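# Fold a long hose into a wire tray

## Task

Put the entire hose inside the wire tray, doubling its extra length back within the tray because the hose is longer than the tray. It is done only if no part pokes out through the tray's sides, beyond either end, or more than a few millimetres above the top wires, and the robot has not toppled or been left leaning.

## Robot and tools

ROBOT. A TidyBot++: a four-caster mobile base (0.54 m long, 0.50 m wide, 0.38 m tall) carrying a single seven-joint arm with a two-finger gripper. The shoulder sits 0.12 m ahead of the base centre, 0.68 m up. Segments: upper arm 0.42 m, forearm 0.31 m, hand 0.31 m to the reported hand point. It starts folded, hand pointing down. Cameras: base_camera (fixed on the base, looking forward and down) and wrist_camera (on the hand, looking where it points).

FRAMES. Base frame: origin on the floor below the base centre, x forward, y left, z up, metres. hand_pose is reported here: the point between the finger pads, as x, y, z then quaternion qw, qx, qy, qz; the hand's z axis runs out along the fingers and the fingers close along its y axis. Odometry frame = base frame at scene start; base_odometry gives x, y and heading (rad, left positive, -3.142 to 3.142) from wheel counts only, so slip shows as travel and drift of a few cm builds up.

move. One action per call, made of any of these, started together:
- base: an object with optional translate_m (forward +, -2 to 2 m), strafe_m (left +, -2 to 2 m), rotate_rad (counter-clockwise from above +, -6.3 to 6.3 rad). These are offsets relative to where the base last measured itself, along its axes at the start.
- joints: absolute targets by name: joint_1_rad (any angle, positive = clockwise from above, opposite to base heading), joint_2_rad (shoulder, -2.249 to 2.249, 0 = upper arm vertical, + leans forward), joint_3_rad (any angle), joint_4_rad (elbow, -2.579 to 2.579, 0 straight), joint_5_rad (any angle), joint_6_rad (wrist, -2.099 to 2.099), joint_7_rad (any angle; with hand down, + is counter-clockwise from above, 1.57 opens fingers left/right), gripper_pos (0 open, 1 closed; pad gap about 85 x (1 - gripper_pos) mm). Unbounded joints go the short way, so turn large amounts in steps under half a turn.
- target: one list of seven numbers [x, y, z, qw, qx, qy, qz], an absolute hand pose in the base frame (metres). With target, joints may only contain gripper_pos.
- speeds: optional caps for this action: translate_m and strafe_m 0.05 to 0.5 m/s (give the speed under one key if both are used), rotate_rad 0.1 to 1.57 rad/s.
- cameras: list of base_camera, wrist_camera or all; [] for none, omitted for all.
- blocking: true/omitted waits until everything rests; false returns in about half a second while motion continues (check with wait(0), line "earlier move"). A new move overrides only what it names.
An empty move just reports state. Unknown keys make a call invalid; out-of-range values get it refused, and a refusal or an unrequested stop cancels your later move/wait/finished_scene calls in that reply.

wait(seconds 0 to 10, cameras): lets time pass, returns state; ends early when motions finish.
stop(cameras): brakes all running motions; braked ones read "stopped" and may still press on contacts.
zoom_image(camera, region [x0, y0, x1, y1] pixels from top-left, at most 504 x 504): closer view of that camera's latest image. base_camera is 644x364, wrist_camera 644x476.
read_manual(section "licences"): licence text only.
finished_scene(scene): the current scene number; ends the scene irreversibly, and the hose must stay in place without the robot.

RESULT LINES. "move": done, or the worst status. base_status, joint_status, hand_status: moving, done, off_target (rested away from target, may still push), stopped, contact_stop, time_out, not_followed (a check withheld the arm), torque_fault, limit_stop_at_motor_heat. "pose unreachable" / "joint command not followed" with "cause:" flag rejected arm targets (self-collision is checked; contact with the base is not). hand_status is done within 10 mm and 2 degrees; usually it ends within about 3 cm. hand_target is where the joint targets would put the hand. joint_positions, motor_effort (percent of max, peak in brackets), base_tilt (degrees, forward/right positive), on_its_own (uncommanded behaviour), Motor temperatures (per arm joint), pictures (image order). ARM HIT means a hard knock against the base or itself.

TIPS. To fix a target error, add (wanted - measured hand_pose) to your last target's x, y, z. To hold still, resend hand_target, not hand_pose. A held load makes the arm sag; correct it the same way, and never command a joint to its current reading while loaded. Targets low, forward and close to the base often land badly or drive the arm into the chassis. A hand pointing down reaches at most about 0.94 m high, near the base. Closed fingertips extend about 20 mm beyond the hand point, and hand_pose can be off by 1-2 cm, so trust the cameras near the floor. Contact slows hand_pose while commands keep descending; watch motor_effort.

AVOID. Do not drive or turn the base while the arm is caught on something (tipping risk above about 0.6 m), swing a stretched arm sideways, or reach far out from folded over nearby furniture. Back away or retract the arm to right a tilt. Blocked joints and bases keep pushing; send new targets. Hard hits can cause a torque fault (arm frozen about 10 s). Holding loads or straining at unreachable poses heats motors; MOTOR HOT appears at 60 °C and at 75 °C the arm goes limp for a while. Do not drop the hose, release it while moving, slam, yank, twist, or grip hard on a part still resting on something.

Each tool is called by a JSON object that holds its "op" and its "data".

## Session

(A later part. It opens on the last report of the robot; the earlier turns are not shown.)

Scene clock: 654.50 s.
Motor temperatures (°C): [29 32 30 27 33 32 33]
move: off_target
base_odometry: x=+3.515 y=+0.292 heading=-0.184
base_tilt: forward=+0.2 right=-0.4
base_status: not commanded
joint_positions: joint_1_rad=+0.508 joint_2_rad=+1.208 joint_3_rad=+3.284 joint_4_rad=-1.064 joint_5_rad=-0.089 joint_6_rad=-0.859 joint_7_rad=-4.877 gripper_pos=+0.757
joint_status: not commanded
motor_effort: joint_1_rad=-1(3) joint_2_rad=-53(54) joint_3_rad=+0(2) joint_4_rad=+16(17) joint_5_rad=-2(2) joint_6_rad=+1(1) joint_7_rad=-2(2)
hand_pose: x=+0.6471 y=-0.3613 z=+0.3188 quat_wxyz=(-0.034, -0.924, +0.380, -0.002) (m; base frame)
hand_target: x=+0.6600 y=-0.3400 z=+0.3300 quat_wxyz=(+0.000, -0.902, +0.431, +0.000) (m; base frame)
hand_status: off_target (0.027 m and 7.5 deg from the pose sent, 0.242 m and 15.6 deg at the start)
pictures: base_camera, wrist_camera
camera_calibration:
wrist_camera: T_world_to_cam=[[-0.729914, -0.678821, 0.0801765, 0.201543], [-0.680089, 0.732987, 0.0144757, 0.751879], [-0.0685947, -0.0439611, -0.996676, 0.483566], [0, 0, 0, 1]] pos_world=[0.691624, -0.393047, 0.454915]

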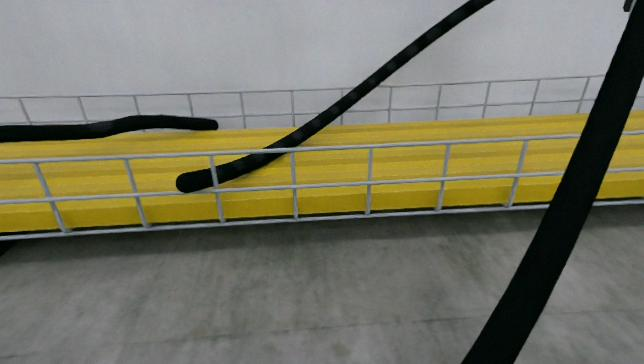

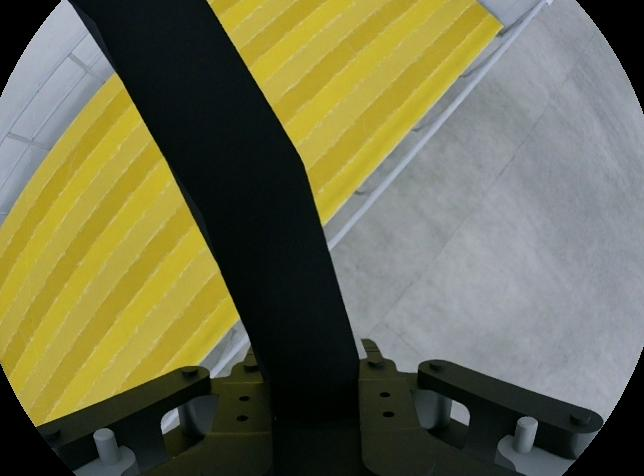

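{"op": "move", "data": {"target": [0.70, -0.33, 0.20, 0, 0.985, -0.17, 0], "cameras": ["base_camera"]}}

{"op": "move", "data": {"target": [0.70, -0.33, 0.12, 0, 0.985, -0.17, 0]}}

Scene clock: 659.73 s.
Motor temperatures (°C): [29 32 30 27 33 32 33]
move: off_target
base_odometry: x=+3.515 y=+0.292 heading=-0.184
base_tilt: forward=+0.2 right=-0.3
base_status: not commanded
joint_positions: joint_1_rad=+0.508 joint_2_rad=+1.543 joint_3_rad=+3.215 joint_4_rad=-0.737 joint_5_rad=-0.089 joint_6_rad=-0.864 joint_7_rad=-4.561 gripper_pos=+0.757
joint_status: not commanded
motor_effort: joint_1_rad=-1(4) joint_2_rad=-56(60) joint_3_rad=+0(1) joint_4_rad=+16(17) joint_5_rad=-2(2) joint_6_rad=+0(2) joint_7_rad=-2(2)
hand_pose: x=+0.6873 y=-0.3346 z=+0.1773 quat_wxyz=(-0.003, -0.978, +0.207, +0.001) (m; base frame)
hand_target: x=+0.7000 y=-0.3300 z=+0.2000 quat_wxyz=(+0.000, -0.985, +0.170, +0.000) (m; base frame)
hand_status: off_target (0.026 m and 4.3 deg from the pose sent, 0.134 m and 25.4 deg at the start)
pictures: base_camera

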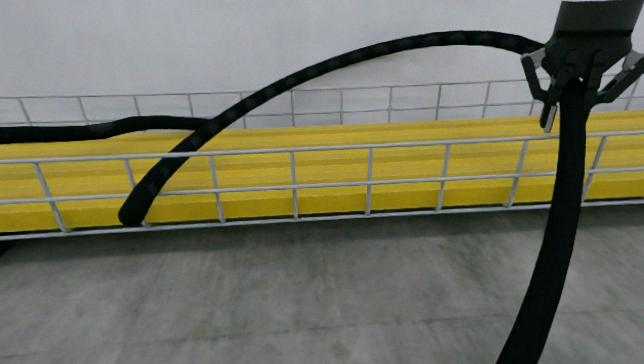

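Scene clock: 661.00 s.
Motor temperatures (°C): [29 32 30 27 33 32 33]
move: off_target
base_odometry: x=+3.515 y=+0.292 heading=-0.184
base_tilt: forward=+0.2 right=-0.3
base_status: not commanded
joint_positions: joint_1_rad=+0.513 joint_2_rad=+1.665 joint_3_rad=+3.215 joint_4_rad=-0.508 joint_5_rad=-0.089 joint_6_rad=-0.933 joint_7_rad=-4.561 gripper_pos=+0.761
joint_status: not commanded
motor_effort: joint_1_rad=-3(4) joint_2_rad=-45(56) joint_3_rad=-1(3) joint_4_rad=+16(18) joint_5_rad=-3(4) joint_6_rad=+7(9) joint_7_rad=-1(2)
hand_pose: x=+0.7146 y=-0.3472 z=+0.1527 quat_wxyz=(-0.006, -0.979, +0.201, -0.017) (m; base frame)
hand_target: x=+0.7000 y=-0.3300 z=+0.1200 quat_wxyz=(+0.000, -0.985, +0.170, +0.000) (m; base frame)
hand_status: off_target (0.040 m and 4.2 deg from the pose sent, 0.059 m and 4.3 deg at the start)
pictures: base_camera, wrist_camera
camera_calibration:
wrist_camera: T_world_to_cam=[[-0.430557, -0.90224, 0.0241578, -0.00919853], [-0.902347, 0.430886, 0.0103819, 0.844481], [-0.0197762, -0.0173287, -0.999654, 0.298121], [0, 0, 0, 1]] pos_world=[0.76395, -0.367008, 0.289472]

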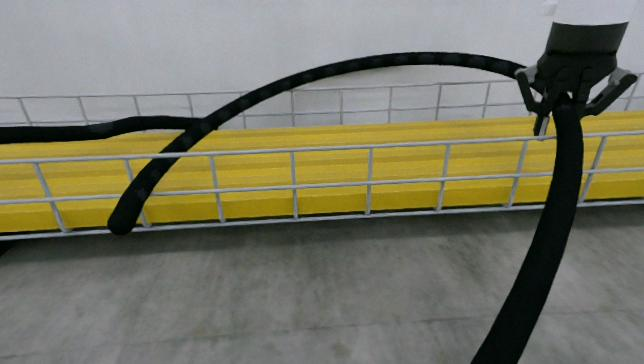

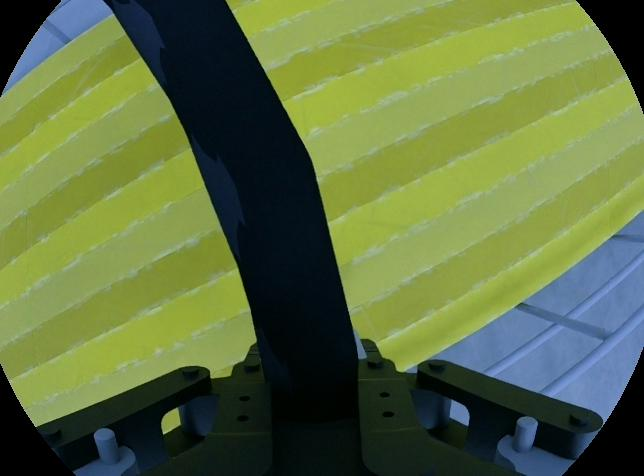

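{"op": "move", "data": {"joints": {"gripper_pos": 0}, "cameras": []}}

{"op": "move", "data": {"target": [0.69, -0.33, 0.32, 0, 0.985, -0.17, 0], "cameras": []}}

{"op": "move", "data": {"target": [0.55, 0.20, 0.45, 0, 0.98, -0.2, 0]}}

Scene clock: 663.27 s.
Motor temperatures (°C): [29 32 30 27 33 32 33]
move: done
base_odometry: x=+3.515 y=+0.292 heading=-0.184
base_tilt: forward=+0.2 right=-0.3
base_status: not commanded
joint_positions: joint_1_rad=+0.512 joint_2_rad=+1.690 joint_3_rad=+3.209 joint_4_rad=-0.494 joint_5_rad=-0.089 joint_6_rad=-0.931 joint_7_rad=-4.561 gripper_pos=+0.000
joint_status: all done
motor_effort: joint_1_rad=+0(3) joint_2_rad=-48(50) joint_3_rad=+1(3) joint_4_rad=+14(17) joint_5_rad=+0(3) joint_6_rad=+1(7) joint_7_rad=-1(2)
hand_pose: x=+0.7110 y=-0.3407 z=+0.1387 quat_wxyz=(-0.002, -0.980, +0.200, -0.014) (m; base frame)
hand_target: x=+0.7000 y=-0.3300 z=+0.1200 quat_wxyz=(+0.000, -0.985, +0.170, +0.000) (m; base frame)
hand_status: not commanded
pictures: none
No camera images: "cameras" was empty.

Scene clock: 665.13 s.
Motor temperatures (°C): [29 32 30 27 33 32 33]
move: off_target
base_odometry: x=+3.515 y=+0.292 heading=-0.184
base_tilt: forward=+0.2 right=-0.3
base_status: not commanded
joint_positions: joint_1_rad=+0.505 joint_2_rad=+1.286 joint_3_rad=+3.202 joint_4_rad=-0.901 joint_5_rad=-0.089 joint_6_rad=-0.937 joint_7_rad=-4.551 gripper_pos=+0.000
joint_status: not commanded
motor_effort: joint_1_rad=+0(3) joint_2_rad=-52(57) joint_3_rad=+1(3) joint_4_rad=+16(16) joint_5_rad=+0(2) joint_6_rad=+0(9) joint_7_rad=-1(2)
hand_pose: x=+0.6978 y=-0.3313 z=+0.3069 quat_wxyz=(+0.003, -0.979, +0.205, -0.012) (m; base frame)
hand_target: x=+0.6900 y=-0.3300 z=+0.3200 quat_wxyz=(+0.000, -0.985, +0.170, +0.000) (m; base frame)
hand_status: off_target (0.015 m and 4.3 deg from the pose sent, 0.183 m and 3.9 deg at the start)
pictures: none
No camera images: "cameras" was empty.

Scene clock: 667.77 s.
Motor temperatures (°C): [29 32 30 27 33 32 33]
move: off_target
base_odometry: x=+3.515 y=+0.292 heading=-0.184
base_tilt: forward=+0.2 right=-0.4
base_status: not commanded
joint_positions: joint_1_rad=-0.511 joint_2_rad=+0.747 joint_3_rad=+3.265 joint_4_rad=-1.727 joint_5_rad=-0.089 joint_6_rad=-0.760 joint_7_rad=-5.368 gripper_pos=+0.000
joint_status: not commanded
motor_effort: joint_1_rad=+0(4) joint_2_rad=-36(52) joint_3_rad=+2(4) joint_4_rad=+11(16) joint_5_rad=+0(1) joint_6_rad=-1(1) joint_7_rad=-1(1)
hand_pose: x=+0.5340 y=+0.1854 z=+0.4342 quat_wxyz=(-0.033, -0.987, +0.152, +0.030) (m; base frame)
hand_target: x=+0.5500 y=+0.2000 z=+0.4500 quat_wxyz=(+0.000, -0.980, +0.200, +0.000) (m; base frame)
hand_status: off_target (0.027 m and 7.5 deg from the pose sent, 0.570 m and 1.5 deg at the start)
pictures: base_camera, wrist_camera
camera_calibration:
wrist_camera: T_world_to_cam=[[-0.334571, -0.937483, 0.0958575, 0.310893], [-0.934608, 0.343123, 0.0936682, 0.446378], [-0.120703, -0.0582506, -0.990978, 0.642917], [0, 0, 0, 1]] pos_world=[0.598806, 0.175744, 0.565504]

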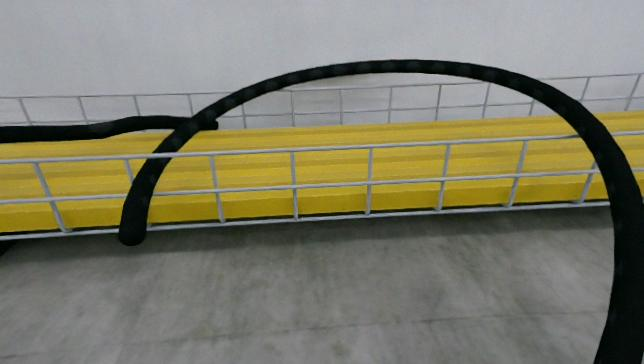

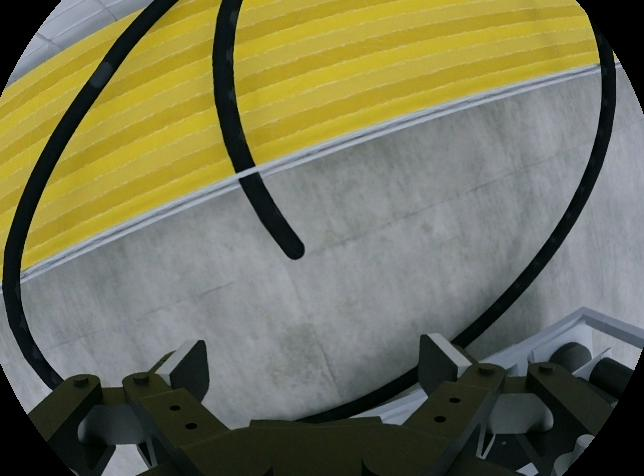

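{"op": "move", "data": {"target": [0.68, 0.21, 0.25, 0, 0.99, -0.12, 0], "cameras": []}}

{"op": "move", "data": {"target": [0.69, 0.22, 0.19, 0, 0.99, -0.12, 0]}}

Scene clock: 671.77 s.
Motor temperatures (°C): [29 32 30 27 33 32 33]
move: off_target
base_odometry: x=+3.515 y=+0.292 heading=-0.184
base_tilt: forward=+0.2 right=-0.3
base_status: not commanded
joint_positions: joint_1_rad=-0.418 joint_2_rad=+1.272 joint_3_rad=+3.259 joint_4_rad=-1.210 joint_5_rad=-0.089 joint_6_rad=-0.737 joint_7_rad=-5.267 gripper_pos=+0.000
joint_status: not commanded
motor_effort: joint_1_rad=+0(1) joint_2_rad=-48(51) joint_3_rad=+2(3) joint_4_rad=+11(13) joint_5_rad=+0(1) joint_6_rad=+0(1) joint_7_rad=+0(1)
hand_pose: x=+0.6610 y=+0.1880 z=+0.2479 quat_wxyz=(-0.040, -0.992, +0.121, +0.019) (m; base frame)
hand_target: x=+0.6800 y=+0.2100 z=+0.2500 quat_wxyz=(+0.000, -0.993, +0.120, +0.000) (m; base frame)
hand_status: off_target (0.029 m and 5.1 deg from the pose sent, 0.236 m and 6.3 deg at the start)
pictures: none
No camera images: "cameras" was empty.

Scene clock: 673.13 s.
Motor temperatures (°C): [29 32 30 27 33 32 33]
move: off_target
base_odometry: x=+3.515 y=+0.292 heading=-0.184
base_tilt: forward=+0.2 right=-0.4
base_status: not commanded
joint_positions: joint_1_rad=-0.418 joint_2_rad=+1.420 joint_3_rad=+3.256 joint_4_rad=-1.064 joint_5_rad=-0.089 joint_6_rad=-0.730 joint_7_rad=-5.267 gripper_pos=+0.000
joint_status: not commanded
motor_effort: joint_1_rad=+0(0) joint_2_rad=-48(53) joint_3_rad=+1(3) joint_4_rad=+11(13) joint_5_rad=+1(1) joint_6_rad=+0(1) joint_7_rad=+0(1)
hand_pose: x=+0.6734 y=+0.1959 z=+0.1863 quat_wxyz=(-0.040, -0.993, +0.113, +0.017) (m; base frame)
hand_target: x=+0.6900 y=+0.2200 z=+0.1900 quat_wxyz=(+0.000, -0.993, +0.120, +0.000) (m; base frame)
hand_status: off_target (0.029 m and 5.1 deg from the pose sent, 0.072 m and 5.1 deg at the start)
pictures: base_camera, wrist_camera
camera_calibration:
wrist_camera: T_world_to_cam=[[-0.259606, -0.959987, 0.105024, 0.34339], [-0.961165, 0.267394, 0.0682768, 0.633791], [-0.0936277, -0.0832207, -0.992123, 0.401472], [0, 0, 0, 1]] pos_world=[0.735913, 0.193588, 0.318972]

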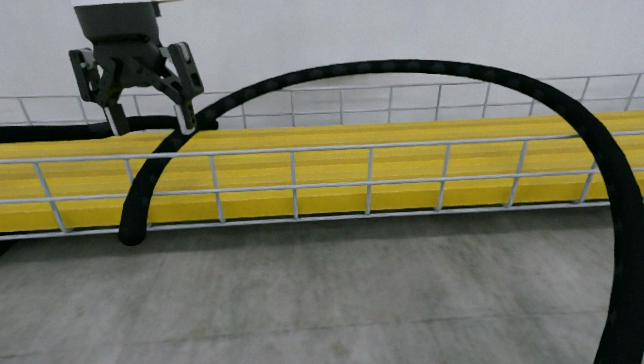

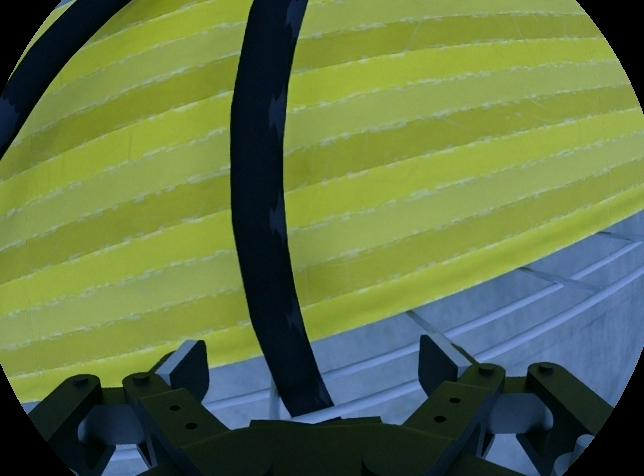

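{"op": "move", "data": {"target": [0.725, 0.235, 0.13, 0, 0.99, -0.12, 0]}}

{"op": "move", "data": {"joints": {"gripper_pos": 0.88}}}

Scene clock: 675.70 s.
Motor temperatures (°C): [29 32 30 27 33 32 33]
move: off_target
base_odometry: x=+3.515 y=+0.292 heading=-0.184
base_tilt: forward=+0.2 right=-0.4
base_status: not commanded
joint_positions: joint_1_rad=-0.411 joint_2_rad=+1.631 joint_3_rad=+3.248 joint_4_rad=-0.702 joint_5_rad=-0.089 joint_6_rad=-0.770 joint_7_rad=-5.267 gripper_pos=+0.000
joint_status: not commanded
motor_effort: joint_1_rad=+0(0) joint_2_rad=-52(53) joint_3_rad=+2(3) joint_4_rad=+14(15) joint_5_rad=+1(1) joint_6_rad=+0(1) joint_7_rad=-1(1)
hand_pose: x=+0.7374 y=+0.2327 z=+0.1286 quat_wxyz=(-0.009, -0.995, +0.099, -0.028) (m; base frame)
hand_target: x=+0.7250 y=+0.2350 z=+0.1300 quat_wxyz=(+0.000, -0.993, +0.120, +0.000) (m; base frame)
hand_status: off_target (0.013 m and 4.2 deg from the pose sent, 0.086 m and 5.1 deg at the start)
pictures: base_camera, wrist_camera
camera_calibration:
wrist_camera: T_world_to_cam=[[-0.23634, -0.971173, 0.0310966, 0.39635], [-0.971663, 0.236095, -0.0114061, 0.714622], [0.00373555, -0.0329112, -0.999451, 0.270784], [0, 0, 0, 1]] pos_world=[0.787033, 0.225118, 0.266461]

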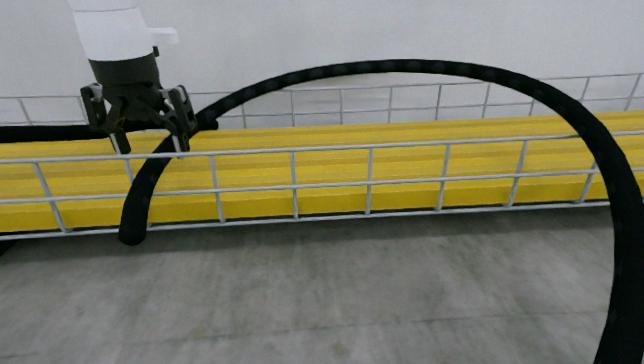

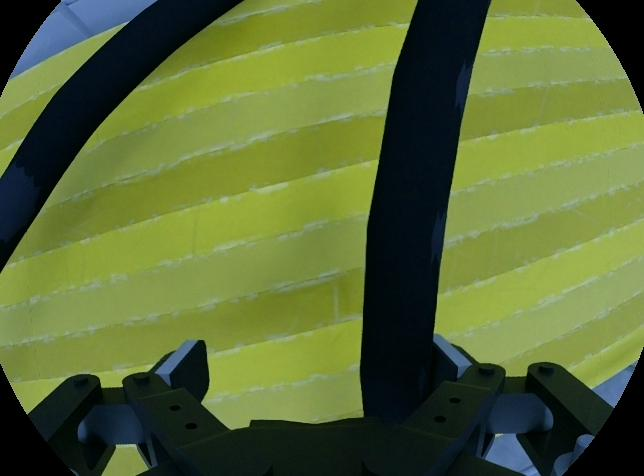

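Scene clock: 676.73 s.
Motor temperatures (°C): [29 32 30 27 33 32 33]
move: off_target
base_odometry: x=+3.515 y=+0.292 heading=-0.184
base_tilt: forward=+0.2 right=-0.4
base_status: not commanded
joint_positions: joint_1_rad=-0.393 joint_2_rad=+1.631 joint_3_rad=+3.248 joint_4_rad=-0.702 joint_5_rad=-0.089 joint_6_rad=-0.784 joint_7_rad=-5.267 gripper_pos=+0.744
joint_status: gripper_pos off_target (ended at +0.744, target +0.880)
motor_effort: joint_1_rad=-2(4) joint_2_rad=-51(52) joint_3_rad=+0(2) joint_4_rad=+15(16) joint_5_rad=-1(3) joint_6_rad=+2(3) joint_7_rad=-2(2)
hand_pose: x=+0.7375 y=+0.2198 z=+0.1285 quat_wxyz=(-0.013, -0.994, +0.108, -0.022) (m; base frame)
hand_target: x=+0.7250 y=+0.2350 z=+0.1300 quat_wxyz=(+0.000, -0.993, +0.120, +0.000) (m; base frame)
hand_status: not commanded
pictures: base_camera, wrist_camera
camera_calibration:
wrist_camera: T_world_to_cam=[[-0.25435, -0.966328, 0.0389324, 0.395039], [-0.96706, 0.25455, 0.000183011, 0.708815], [-0.0100871, -0.0376034, -0.999242, 0.281403], [0, 0, 0, 1]] pos_world=[0.788783, 0.21189, 0.26568]

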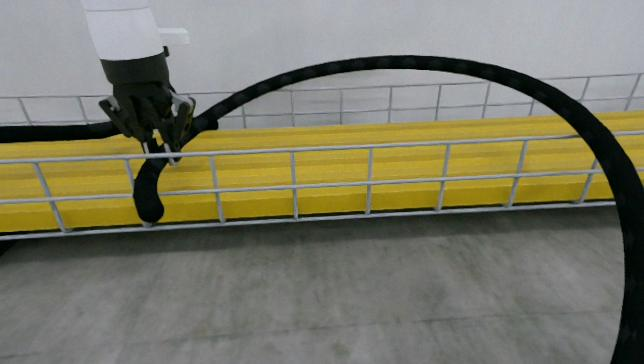

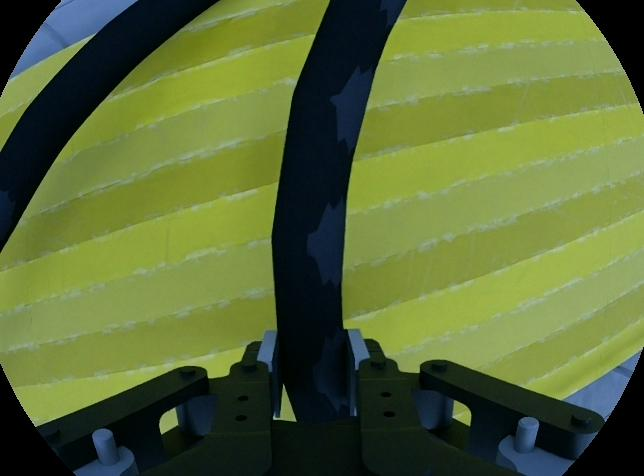

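{"op": "move", "data": {"target": [0.79, 0.17, 0.14, 0, 0.97, -0.24, 0]}}

{"op": "zoom_image", "data": {"camera": "base_camera", "region": [60, 60, 300, 260]}}

Scene clock: 679.63 s.
Motor temperatures (°C): [29 32 30 27 33 32 33]
move: off_target
base_odometry: x=+3.515 y=+0.292 heading=-0.184
base_tilt: forward=+0.2 right=-0.4
base_status: not commanded
joint_positions: joint_1_rad=-0.275 joint_2_rad=+1.772 joint_3_rad=+3.239 joint_4_rad=-0.263 joint_5_rad=-0.089 joint_6_rad=-1.049 joint_7_rad=-5.375 gripper_pos=+0.746
joint_status: not commanded
motor_effort: joint_1_rad=+1(3) joint_2_rad=-53(55) joint_3_rad=+0(3) joint_4_rad=+16(17) joint_5_rad=+1(2) joint_6_rad=+0(3) joint_7_rad=-1(2)
hand_pose: x=+0.8070 y=+0.1819 z=+0.1455 quat_wxyz=(+0.006, -0.979, +0.202, -0.030) (m; base frame)
hand_target: x=+0.7900 y=+0.1700 z=+0.1400 quat_wxyz=(+0.000, -0.971, +0.240, +0.000) (m; base frame)
hand_status: off_target (0.021 m and 5.7 deg from the pose sent, 0.073 m and 15.7 deg at the start)
pictures: base_camera, wrist_camera
camera_calibration:
wrist_camera: T_world_to_cam=[[-0.432182, -0.901771, -0.00537193, 0.51361], [-0.90173, 0.432214, -0.00864132, 0.701976], [0.0101143, 0.00110941, -0.999948, 0.274444], [0, 0, 0, 1]] pos_world=[0.85219, 0.159451, 0.283255]

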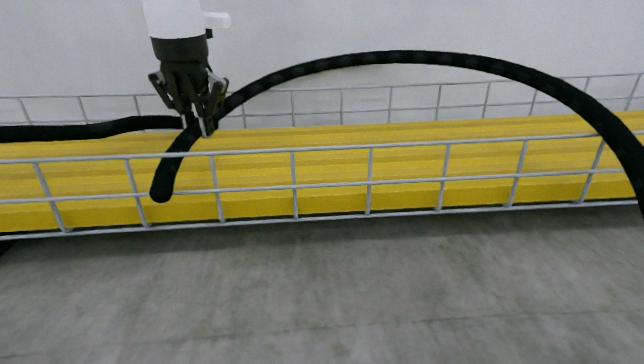

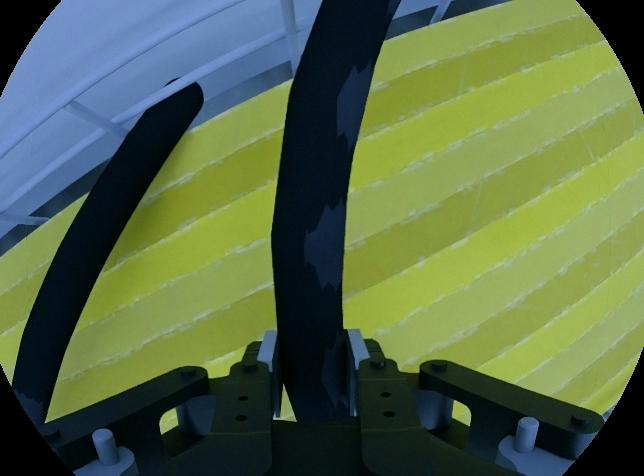

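Scaled by 2.100.

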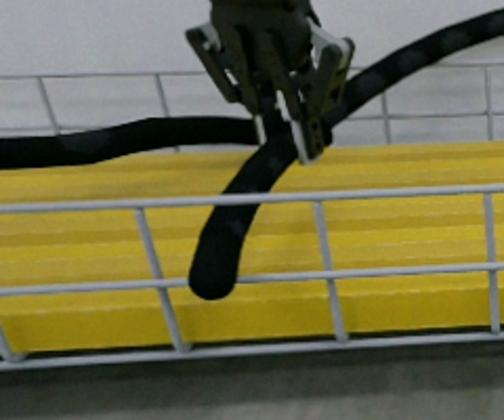

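{"op": "move", "data": {"base": {"translate_m": 0.06}, "speeds": {"translate_m": 0.1}}}

{"op": "zoom_image", "data": {"camera": "base_camera", "region": [60, 60, 300, 260]}}

Scene clock: 682.40 s.
Motor temperatures (°C): [29 32 30 27 33 32 33]
move: done
base_odometry: x=+3.573 y=+0.281 heading=-0.185
base_tilt: forward=+0.2 right=-0.4
base_status: done
joint_positions: joint_1_rad=-0.275 joint_2_rad=+1.780 joint_3_rad=+3.239 joint_4_rad=-0.261 joint_5_rad=-0.089 joint_6_rad=-1.076 joint_7_rad=-5.382 gripper_pos=+0.748
joint_status: not commanded
motor_effort: joint_1_rad=+1(4) joint_2_rad=-54(55) joint_3_rad=+2(3) joint_4_rad=+18(19) joint_5_rad=+1(3) joint_6_rad=+3(4) joint_7_rad=+0(1)
hand_pose: x=+0.7952 y=+0.1788 z=+0.1396 quat_wxyz=(-0.001, -0.978, +0.206, -0.015) (m; base frame)
hand_target: x=+0.7900 y=+0.1700 z=+0.1400 quat_wxyz=(+0.000, -0.971, +0.240, +0.000) (m; base frame)
hand_status: not commanded
pictures: base_camera, wrist_camera
camera_calibration:
wrist_camera: T_world_to_cam=[[-0.43924, -0.89823, 0.0158301, 0.50768], [-0.898083, 0.439477, 0.0175398, 0.684749], [-0.0227117, -0.0065126, -0.999721, 0.296152], [0, 0, 0, 1]] pos_world=[0.844681, 0.15701, 0.276022]

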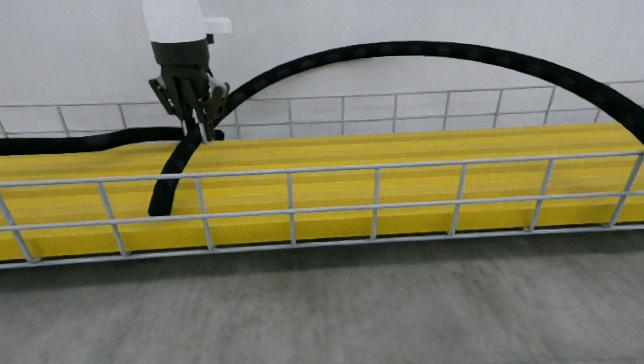

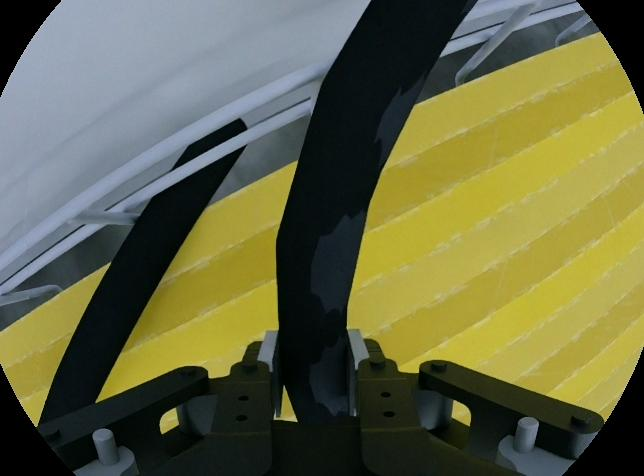

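Scaled by 2.100.

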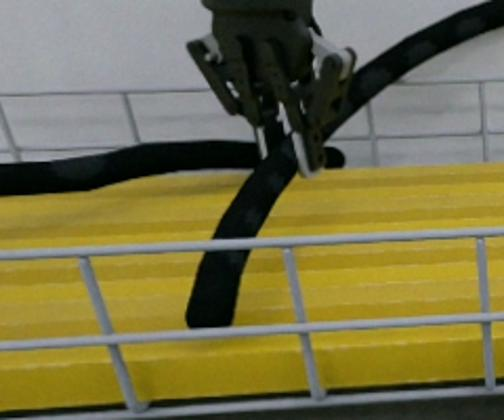

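{"op": "move", "data": {"target": [0.77, 0.17, 0.20, 0, 0.88, -0.47, 0], "cameras": []}}

{"op": "move", "data": {"target": [0.73, 0.20, 0.26, 0, 0.69, -0.72, 0]}}

{"op": "move", "data": {"base": {"strafe_m": 0.25}, "speeds": {"strafe_m": 0.15}}}

Scene clock: 685.53 s.
Motor temperatures (°C): [29 32 30 27 33 32 33]
move: off_target
base_odometry: x=+3.573 y=+0.281 heading=-0.185
base_tilt: forward=+0.2 right=-0.4
base_status: not commanded
joint_positions: joint_1_rad=-0.288 joint_2_rad=+1.593 joint_3_rad=+3.306 joint_4_rad=-0.671 joint_5_rad=-0.141 joint_6_rad=-0.986 joint_7_rad=-5.798 gripper_pos=+0.748
joint_status: not commanded
motor_effort: joint_1_rad=+0(2) joint_2_rad=-55(55) joint_3_rad=+2(3) joint_4_rad=+14(18) joint_5_rad=+0(2) joint_6_rad=-2(3) joint_7_rad=-1(2)
hand_pose: x=+0.7363 y=+0.1361 z=+0.1630 quat_wxyz=(-0.052, -0.902, +0.428, +0.023) (m; base frame)
hand_target: x=+0.7700 y=+0.1700 z=+0.2000 quat_wxyz=(+0.000, -0.882, +0.471, +0.000) (m; base frame)
hand_status: off_target (0.060 m and 8.4 deg from the pose sent, 0.066 m and 32.5 deg at the start)
pictures: none
No camera images: "cameras" was empty.

Scene clock: 687.27 s.
Motor temperatures (°C): [29 32 30 27 33 32 33]
move: off_target
base_odometry: x=+3.573 y=+0.281 heading=-0.185
base_tilt: forward=+0.2 right=-0.4
base_status: not commanded
joint_positions: joint_1_rad=-0.397 joint_2_rad=+1.422 joint_3_rad=+3.466 joint_4_rad=-0.977 joint_5_rad=-0.267 joint_6_rad=-0.917 joint_7_rad=-6.351 gripper_pos=+0.748
joint_status: not commanded
motor_effort: joint_1_rad=-5(6) joint_2_rad=-55(56) joint_3_rad=-1(3) joint_4_rad=+14(15) joint_5_rad=-6(7) joint_6_rad=-3(4) joint_7_rad=-4(5)
hand_pose: x=+0.6985 y=+0.1199 z=+0.2158 quat_wxyz=(-0.089, -0.730, +0.677, -0.014) (m; base frame)
hand_target: x=+0.7300 y=+0.2000 z=+0.2600 quat_wxyz=(+0.000, -0.692, +0.722, +0.000) (m; base frame)
hand_status: off_target (0.097 m and 12.3 deg from the pose sent, 0.116 m and 42.1 deg at the start)
pictures: base_camera, wrist_camera
camera_calibration:
wrist_camera: T_world_to_cam=[[-0.991855, -0.0244252, 0.125005, 0.668836], [-0.0370264, 0.994349, -0.0994967, -0.0202597], [-0.121869, -0.103315, -0.987155, 0.447842], [0, 0, 0, 1]] pos_world=[0.717217, 0.0827504, 0.356465]

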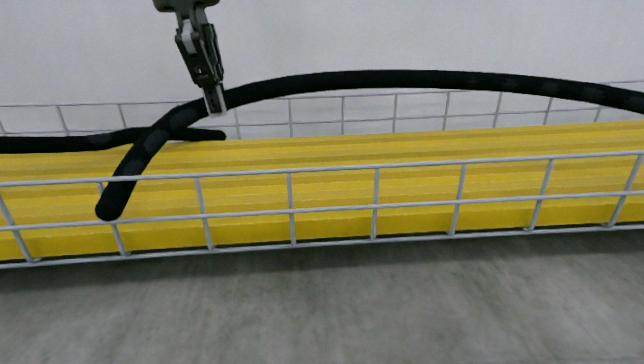

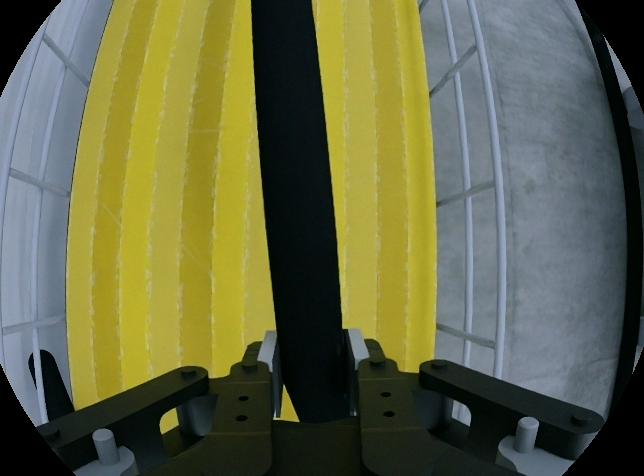

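Scene clock: 689.70 s.
Motor temperatures (°C): [29 33 30 27 33 32 33]
move: done
base_odometry: x=+3.620 y=+0.527 heading=-0.185
base_tilt: forward=+0.2 right=-0.4
base_status: done
joint_positions: joint_1_rad=-0.445 joint_2_rad=+1.386 joint_3_rad=+3.448 joint_4_rad=-0.977 joint_5_rad=-0.352 joint_6_rad=-0.890 joint_7_rad=-6.380 gripper_pos=+0.748
joint_status: not commanded
motor_effort: joint_1_rad=+0(12) joint_2_rad=-50(57) joint_3_rad=+4(8) joint_4_rad=+12(15) joint_5_rad=+1(12) joint_6_rad=-2(8) joint_7_rad=-2(6)
hand_pose: x=+0.7072 y=+0.1859 z=+0.2329 quat_wxyz=(-0.037, -0.721, +0.691, +0.001) (m; base frame)
hand_target: x=+0.7300 y=+0.2000 z=+0.2600 quat_wxyz=(+0.000, -0.692, +0.722, +0.000) (m; base frame)
hand_status: not commanded
pictures: base_camera, wrist_camera
camera_calibration:
wrist_camera: T_world_to_cam=[[-0.997287, -0.000086388, 0.073613, 0.688167], [-0.000510759, 0.999983, -0.00574609, -0.132538], [-0.0736113, -0.00576809, -0.99727, 0.422686], [0, 0, 0, 1]] pos_world=[0.717347, 0.135033, 0.370113]

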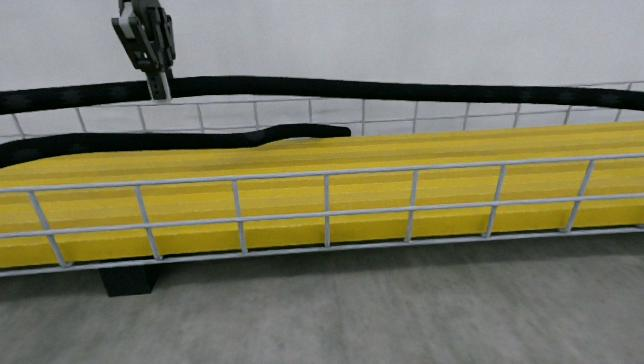

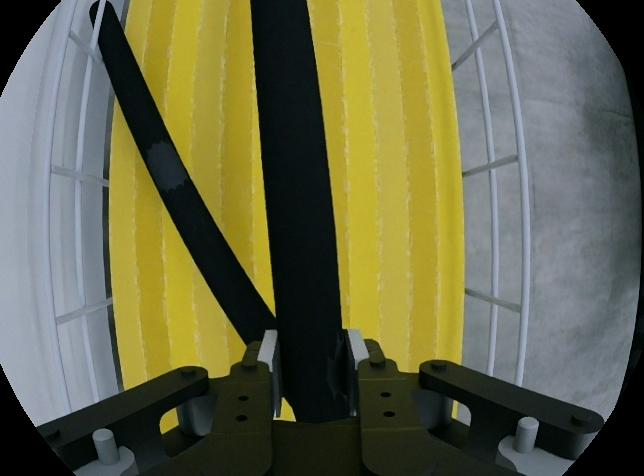

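{"op": "move", "data": {"target": [0.76, 0.21, 0.19, 0, 0.69, -0.72, 0], "cameras": []}}

{"op": "move", "data": {"target": [0.78, 0.21, 0.15, 0, 0.69, -0.72, 0]}}

{"op": "move", "data": {"joints": {"gripper_pos": 0}}}

{"op": "move", "data": {"target": [0.74, 0.19, 0.30, 0, 0.69, -0.72, 0]}}

Scene clock: 694.60 s.
Motor temperatures (°C): [29 33 30 27 33 32 33]
move: off_target
base_odometry: x=+3.620 y=+0.527 heading=-0.185
base_tilt: forward=+0.2 right=-0.4
base_status: not commanded
joint_positions: joint_1_rad=-0.404 joint_2_rad=+1.573 joint_3_rad=+3.422 joint_4_rad=-0.663 joint_5_rad=-0.352 joint_6_rad=-0.900 joint_7_rad=-6.460 gripper_pos=+0.748
joint_status: not commanded
motor_effort: joint_1_rad=+0(1) joint_2_rad=-54(57) joint_3_rad=+2(5) joint_4_rad=+14(15) joint_5_rad=+0(1) joint_6_rad=-1(2) joint_7_rad=-1(2)
hand_pose: x=+0.7651 y=+0.2169 z=+0.1800 quat_wxyz=(+0.015, -0.712, +0.702, -0.010) (m; base frame)
hand_target: x=+0.7600 y=+0.2100 z=+0.1900 quat_wxyz=(+0.000, -0.692, +0.722, +0.000) (m; base frame)
hand_status: off_target (0.013 m and 3.8 deg from the pose sent, 0.072 m and 6.5 deg at the start)
pictures: none
No camera images: "cameras" was empty.

Scene clock: 696.07 s.
Motor temperatures (°C): [29 33 30 27 33 32 33]
move: off_target
base_odometry: x=+3.620 y=+0.527 heading=-0.185
base_tilt: forward=+0.2 right=-0.4
base_status: not commanded
joint_positions: joint_1_rad=-0.346 joint_2_rad=+1.755 joint_3_rad=+3.336 joint_4_rad=-0.304 joint_5_rad=-0.268 joint_6_rad=-1.041 joint_7_rad=-6.537 gripper_pos=+0.748
joint_status: not commanded
motor_effort: joint_1_rad=+0(1) joint_2_rad=-55(57) joint_3_rad=+1(3) joint_4_rad=+17(17) joint_5_rad=+0(1) joint_6_rad=+0(1) joint_7_rad=-2(2)
hand_pose: x=+0.7855 y=+0.2357 z=+0.1458 quat_wxyz=(+0.032, -0.707, +0.706, +0.008) (m; base frame)
hand_target: x=+0.7800 y=+0.2100 z=+0.1500 quat_wxyz=(+0.000, -0.692, +0.722, +0.000) (m; base frame)
hand_status: off_target (0.027 m and 4.5 deg from the pose sent, 0.034 m and 3.8 deg at the start)
pictures: base_camera, wrist_camera
camera_calibration:
wrist_camera: T_world_to_cam=[[-0.999236, 0.0374015, -0.0113472, 0.777762], [0.0360271, 0.993962, 0.103646, -0.226053], [0.0151552, 0.103158, -0.99455, 0.246093], [0, 0, 0, 1]] pos_world=[0.781583, 0.170212, 0.277007]

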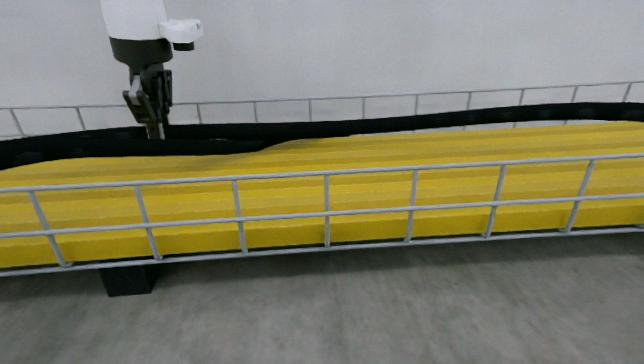

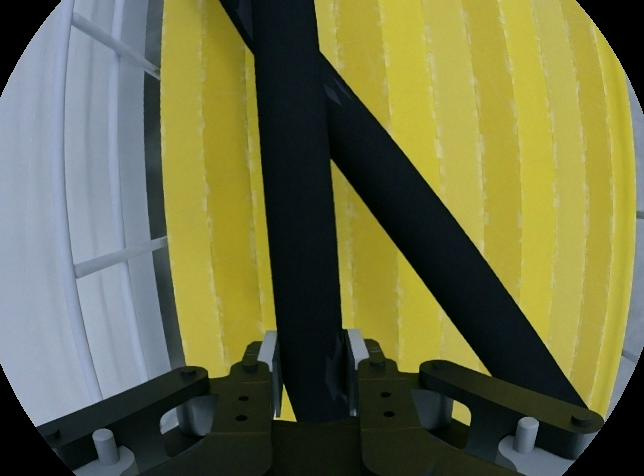

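Scene clock: 697.10 s.
Motor temperatures (°C): [29 33 30 27 33 32 33]
move: done
base_odometry: x=+3.620 y=+0.527 heading=-0.185
base_tilt: forward=+0.2 right=-0.4
base_status: not commanded
joint_positions: joint_1_rad=-0.343 joint_2_rad=+1.756 joint_3_rad=+3.334 joint_4_rad=-0.301 joint_5_rad=-0.267 joint_6_rad=-1.051 joint_7_rad=-6.545 gripper_pos=+0.000
joint_status: all done
motor_effort: joint_1_rad=+0(1) joint_2_rad=-54(56) joint_3_rad=+0(2) joint_4_rad=+16(17) joint_5_rad=+0(1) joint_6_rad=+0(1) joint_7_rad=+0(2)
hand_pose: x=+0.7839 y=+0.2341 z=+0.1461 quat_wxyz=(+0.029, -0.704, +0.710, +0.010) (m; base frame)
hand_target: x=+0.7800 y=+0.2100 z=+0.1500 quat_wxyz=(+0.000, -0.692, +0.722, +0.000) (m; base frame)
hand_status: not commanded
pictures: base_camera, wrist_camera
camera_calibration:
wrist_camera: T_world_to_cam=[[-0.99885, 0.0478385, -0.00324585, 0.772374], [0.0472482, 0.993532, 0.103256, -0.233093], [0.00816448, 0.102984, -0.994649, 0.252173], [0, 0, 0, 1]] pos_world=[0.78044, 0.168666, 0.277399]

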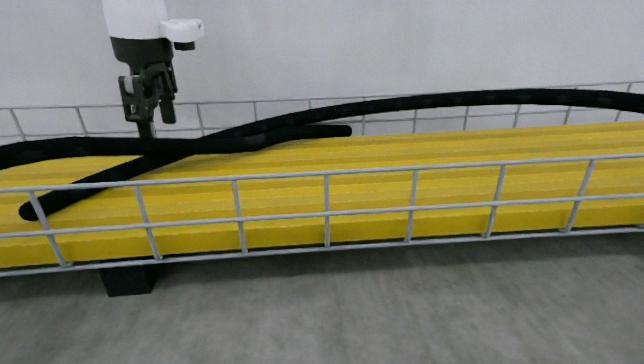

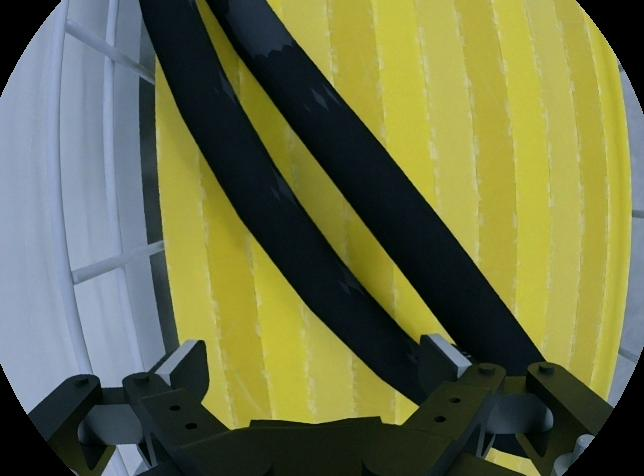

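Scene clock: 699.03 s.
Motor temperatures (°C): [29 33 30 27 33 32 33]
move: off_target
base_odometry: x=+3.620 y=+0.527 heading=-0.185
base_tilt: forward=+0.2 right=-0.4
base_status: not commanded
joint_positions: joint_1_rad=-0.403 joint_2_rad=+1.324 joint_3_rad=+3.435 joint_4_rad=-0.957 joint_5_rad=-0.297 joint_6_rad=-0.991 joint_7_rad=-6.479 gripper_pos=+0.000
joint_status: not commanded
motor_effort: joint_1_rad=+0(1) joint_2_rad=-50(55) joint_3_rad=+4(5) joint_4_rad=+13(16) joint_5_rad=+1(1) joint_6_rad=-1(2) joint_7_rad=-1(1)
hand_pose: x=+0.7162 y=+0.1653 z=+0.2772 quat_wxyz=(-0.051, -0.685, +0.727, +0.004) (m; base frame)
hand_target: x=+0.7400 y=+0.1900 z=+0.3000 quat_wxyz=(+0.000, -0.692, +0.722, +0.000) (m; base frame)
hand_status: off_target (0.041 m and 5.9 deg from the pose sent, 0.166 m and 4.0 deg at the start)
pictures: base_camera, wrist_camera
camera_calibration:
wrist_camera: T_world_to_cam=[[-0.990441, 0.101853, 0.0930231, 0.666807], [0.0999486, 0.99468, -0.02492, -0.177422], [-0.0950664, -0.0153842, -0.995352, 0.483847], [0, 0, 0, 1]] pos_world=[0.724163, 0.116006, 0.415148]

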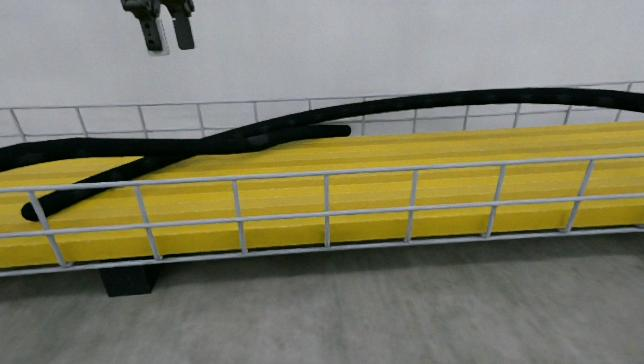

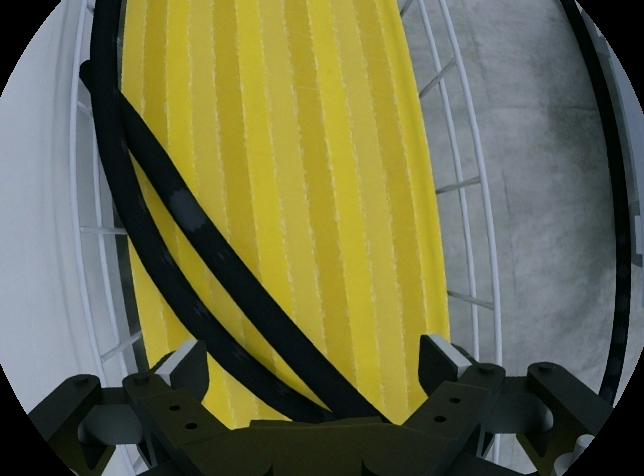

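{"op": "move", "data": {"base": {"translate_m": -0.15, "strafe_m": -0.4}, "target": [0.40, -0.15, 0.63, 0, 0.65, -0.76, 0], "speeds": {"translate_m": 0.25}}}

Scene clock: 703.27 s.
Motor temperatures (°C): [29 33 30 27 33 32 33]
move: off_target
base_odometry: x=+3.398 y=+0.161 heading=-0.186
base_tilt: forward=+0.2 right=-0.3
base_status: done
joint_positions: joint_1_rad=+0.173 joint_2_rad=+0.137 joint_3_rad=+3.483 joint_4_rad=-1.982 joint_5_rad=-0.118 joint_6_rad=-0.991 joint_7_rad=-5.946 gripper_pos=+0.000
joint_status: not commanded
motor_effort: joint_1_rad=+0(5) joint_2_rad=-20(53) joint_3_rad=+2(6) joint_4_rad=+17(17) joint_5_rad=+0(2) joint_6_rad=+0(2) joint_7_rad=-1(1)
hand_pose: x=+0.4311 y=-0.1402 z=+0.6258 quat_wxyz=(+0.033, -0.619, +0.785, -0.009) (m; base frame)
hand_target: x=+0.4000 y=-0.1500 z=+0.6300 quat_wxyz=(+0.000, -0.650, +0.760, +0.000) (m; base frame)
hand_status: off_target (0.033 m and 6.0 deg from the pose sent, 0.569 m and 8.1 deg at the start)
pictures: base_camera, wrist_camera
camera_calibration:
wrist_camera: T_world_to_cam=[[-0.961623, 0.272373, -0.0330843, 0.473478], [0.268617, 0.959147, 0.0887832, 0.0147408], [0.0559149, 0.0764889, -0.995501, 0.746951], [0, 0, 0, 1]] pos_world=[0.409582, -0.200235, 0.757947]

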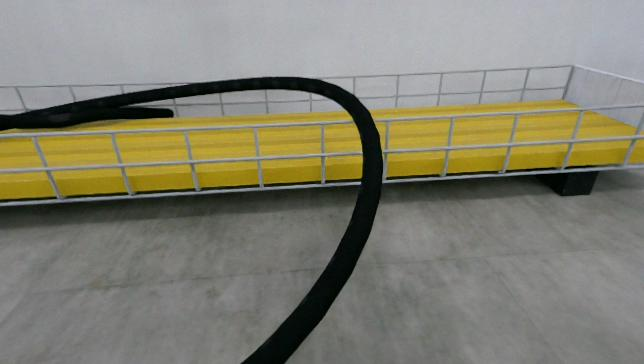

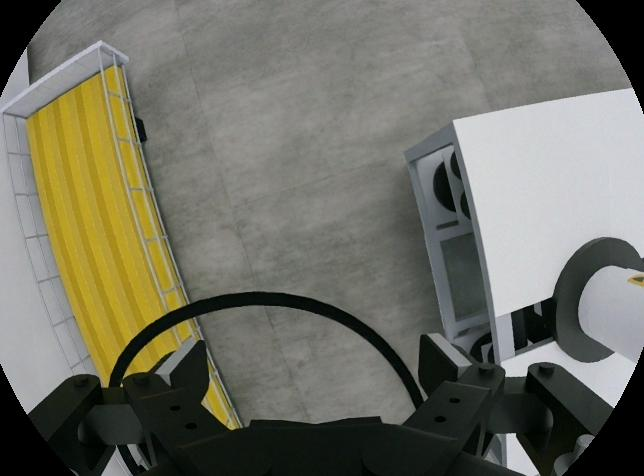

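{"op": "move", "data": {"target": [0.40, -0.1, 0.63, 0, 0.65, 0.76, 0]}}

Scene clock: 712.50 s.
Motor temperatures (°C): [29 33 30 27 33 32 33]
move: off_target
base_odometry: x=+3.398 y=+0.161 heading=-0.186
base_tilt: forward=+0.2 right=-0.3
base_status: not commanded
joint_positions: joint_1_rad=+0.254 joint_2_rad=+0.101 joint_3_rad=+3.240 joint_4_rad=-2.027 joint_5_rad=-0.084 joint_6_rad=-0.991 joint_7_rad=-8.862 gripper_pos=+0.000
joint_status: not commanded
motor_effort: joint_1_rad=+0(1) joint_2_rad=-19(21) joint_3_rad=+2(2) joint_4_rad=+16(17) joint_5_rad=-1(1) joint_6_rad=+0(0) joint_7_rad=+0(1)
hand_pose: x=+0.4256 y=-0.0882 z=+0.6236 quat_wxyz=(+0.001, +0.646, +0.763, +0.033) (m; base frame)
hand_target: x=+0.4000 y=-0.1000 z=+0.6300 quat_wxyz=(+0.000, +0.650, +0.760, +0.000) (m; base frame)
hand_status: off_target (0.029 m and 3.8 deg from the pose sent, 0.051 m and 157.6 deg at the start)
pictures: base_camera, wrist_camera
camera_calibration:
wrist_camera: T_world_to_cam=[[0.989821, 0.123564, 0.0706072, -0.454319], [0.123555, -0.992327, 0.00451208, -0.0912428], [0.070623, 0.00425772, -0.997494, 0.729719], [0, 0, 0, 1]] pos_world=[0.409433, -0.0375122, 0.760381]

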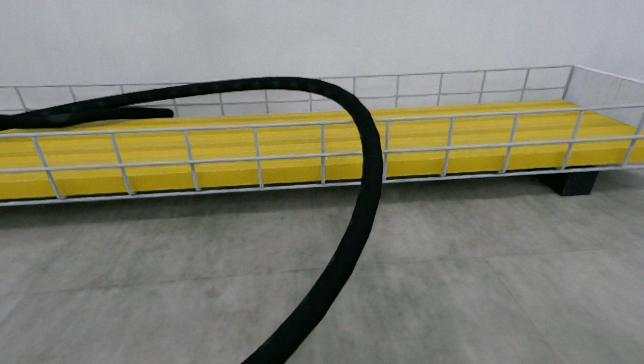

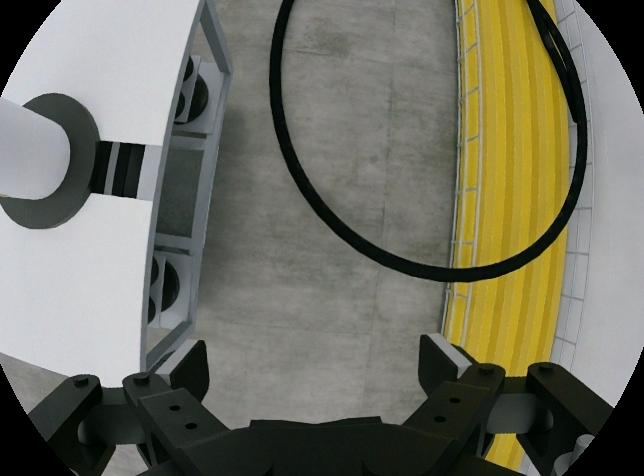

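{"op": "move", "data": {"target": [0.37, 0.18, 0.2, 0, 0.793, -0.609, 0]}}

{"op": "zoom_image", "data": {"camera": "wrist_camera", "region": [100, 0, 600, 476]}}

Scene clock: 719.57 s.
Motor temperatures (°C): [29 32 30 27 33 32 33]
move: off_target
base_odometry: x=+3.398 y=+0.161 heading=-0.186
base_tilt: forward=+0.2 right=-0.4
base_status: not commanded
joint_positions: joint_1_rad=-0.387 joint_2_rad=+1.284 joint_3_rad=+2.896 joint_4_rad=-2.162 joint_5_rad=-0.617 joint_6_rad=+0.345 joint_7_rad=-5.897 gripper_pos=+0.000
joint_status: not commanded
motor_effort: joint_1_rad=+0(1) joint_2_rad=-33(35) joint_3_rad=-3(4) joint_4_rad=-4(16) joint_5_rad=+0(1) joint_6_rad=+0(1) joint_7_rad=+0(1)
hand_pose: x=+0.3704 y=+0.1845 z=+0.2004 quat_wxyz=(+0.004, -0.792, +0.610, +0.020) (m; base frame)
hand_target: x=+0.3700 y=+0.1800 z=+0.2000 quat_wxyz=(+0.000, -0.793, +0.609, +0.000) (m; base frame)
hand_status: off_target (0.005 m and 2.3 deg from the pose sent, 0.504 m and 174.6 deg at the start)
pictures: base_camera, wrist_camera
camera_calibration:
wrist_camera: T_world_to_cam=[[-0.975328, -0.217123, 0.0399107, 0.393326], [-0.213393, 0.973558, 0.0815405, -0.0652973], [-0.0565597, 0.0710121, -0.995871, 0.344733], [0, 0, 0, 1]] pos_world=[0.389186, 0.124491, 0.332935]

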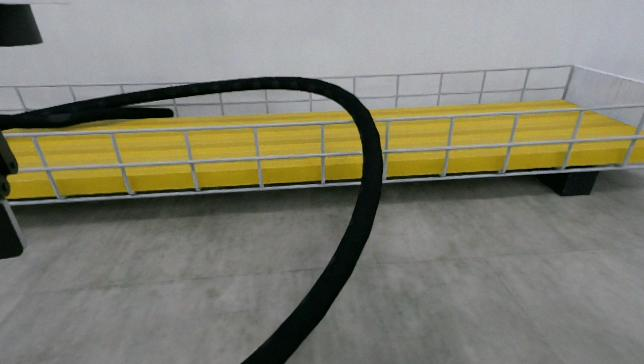

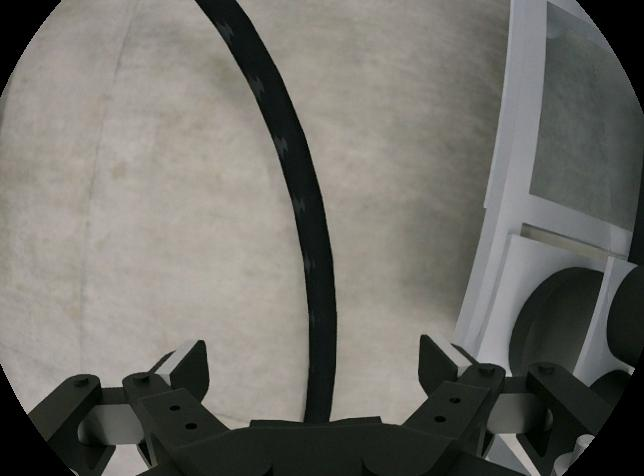

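Scaled by 1.008.

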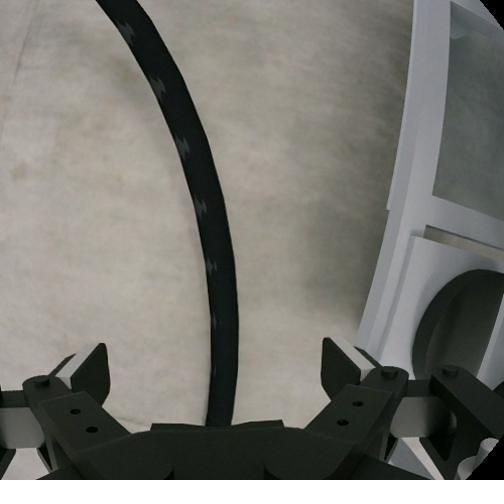

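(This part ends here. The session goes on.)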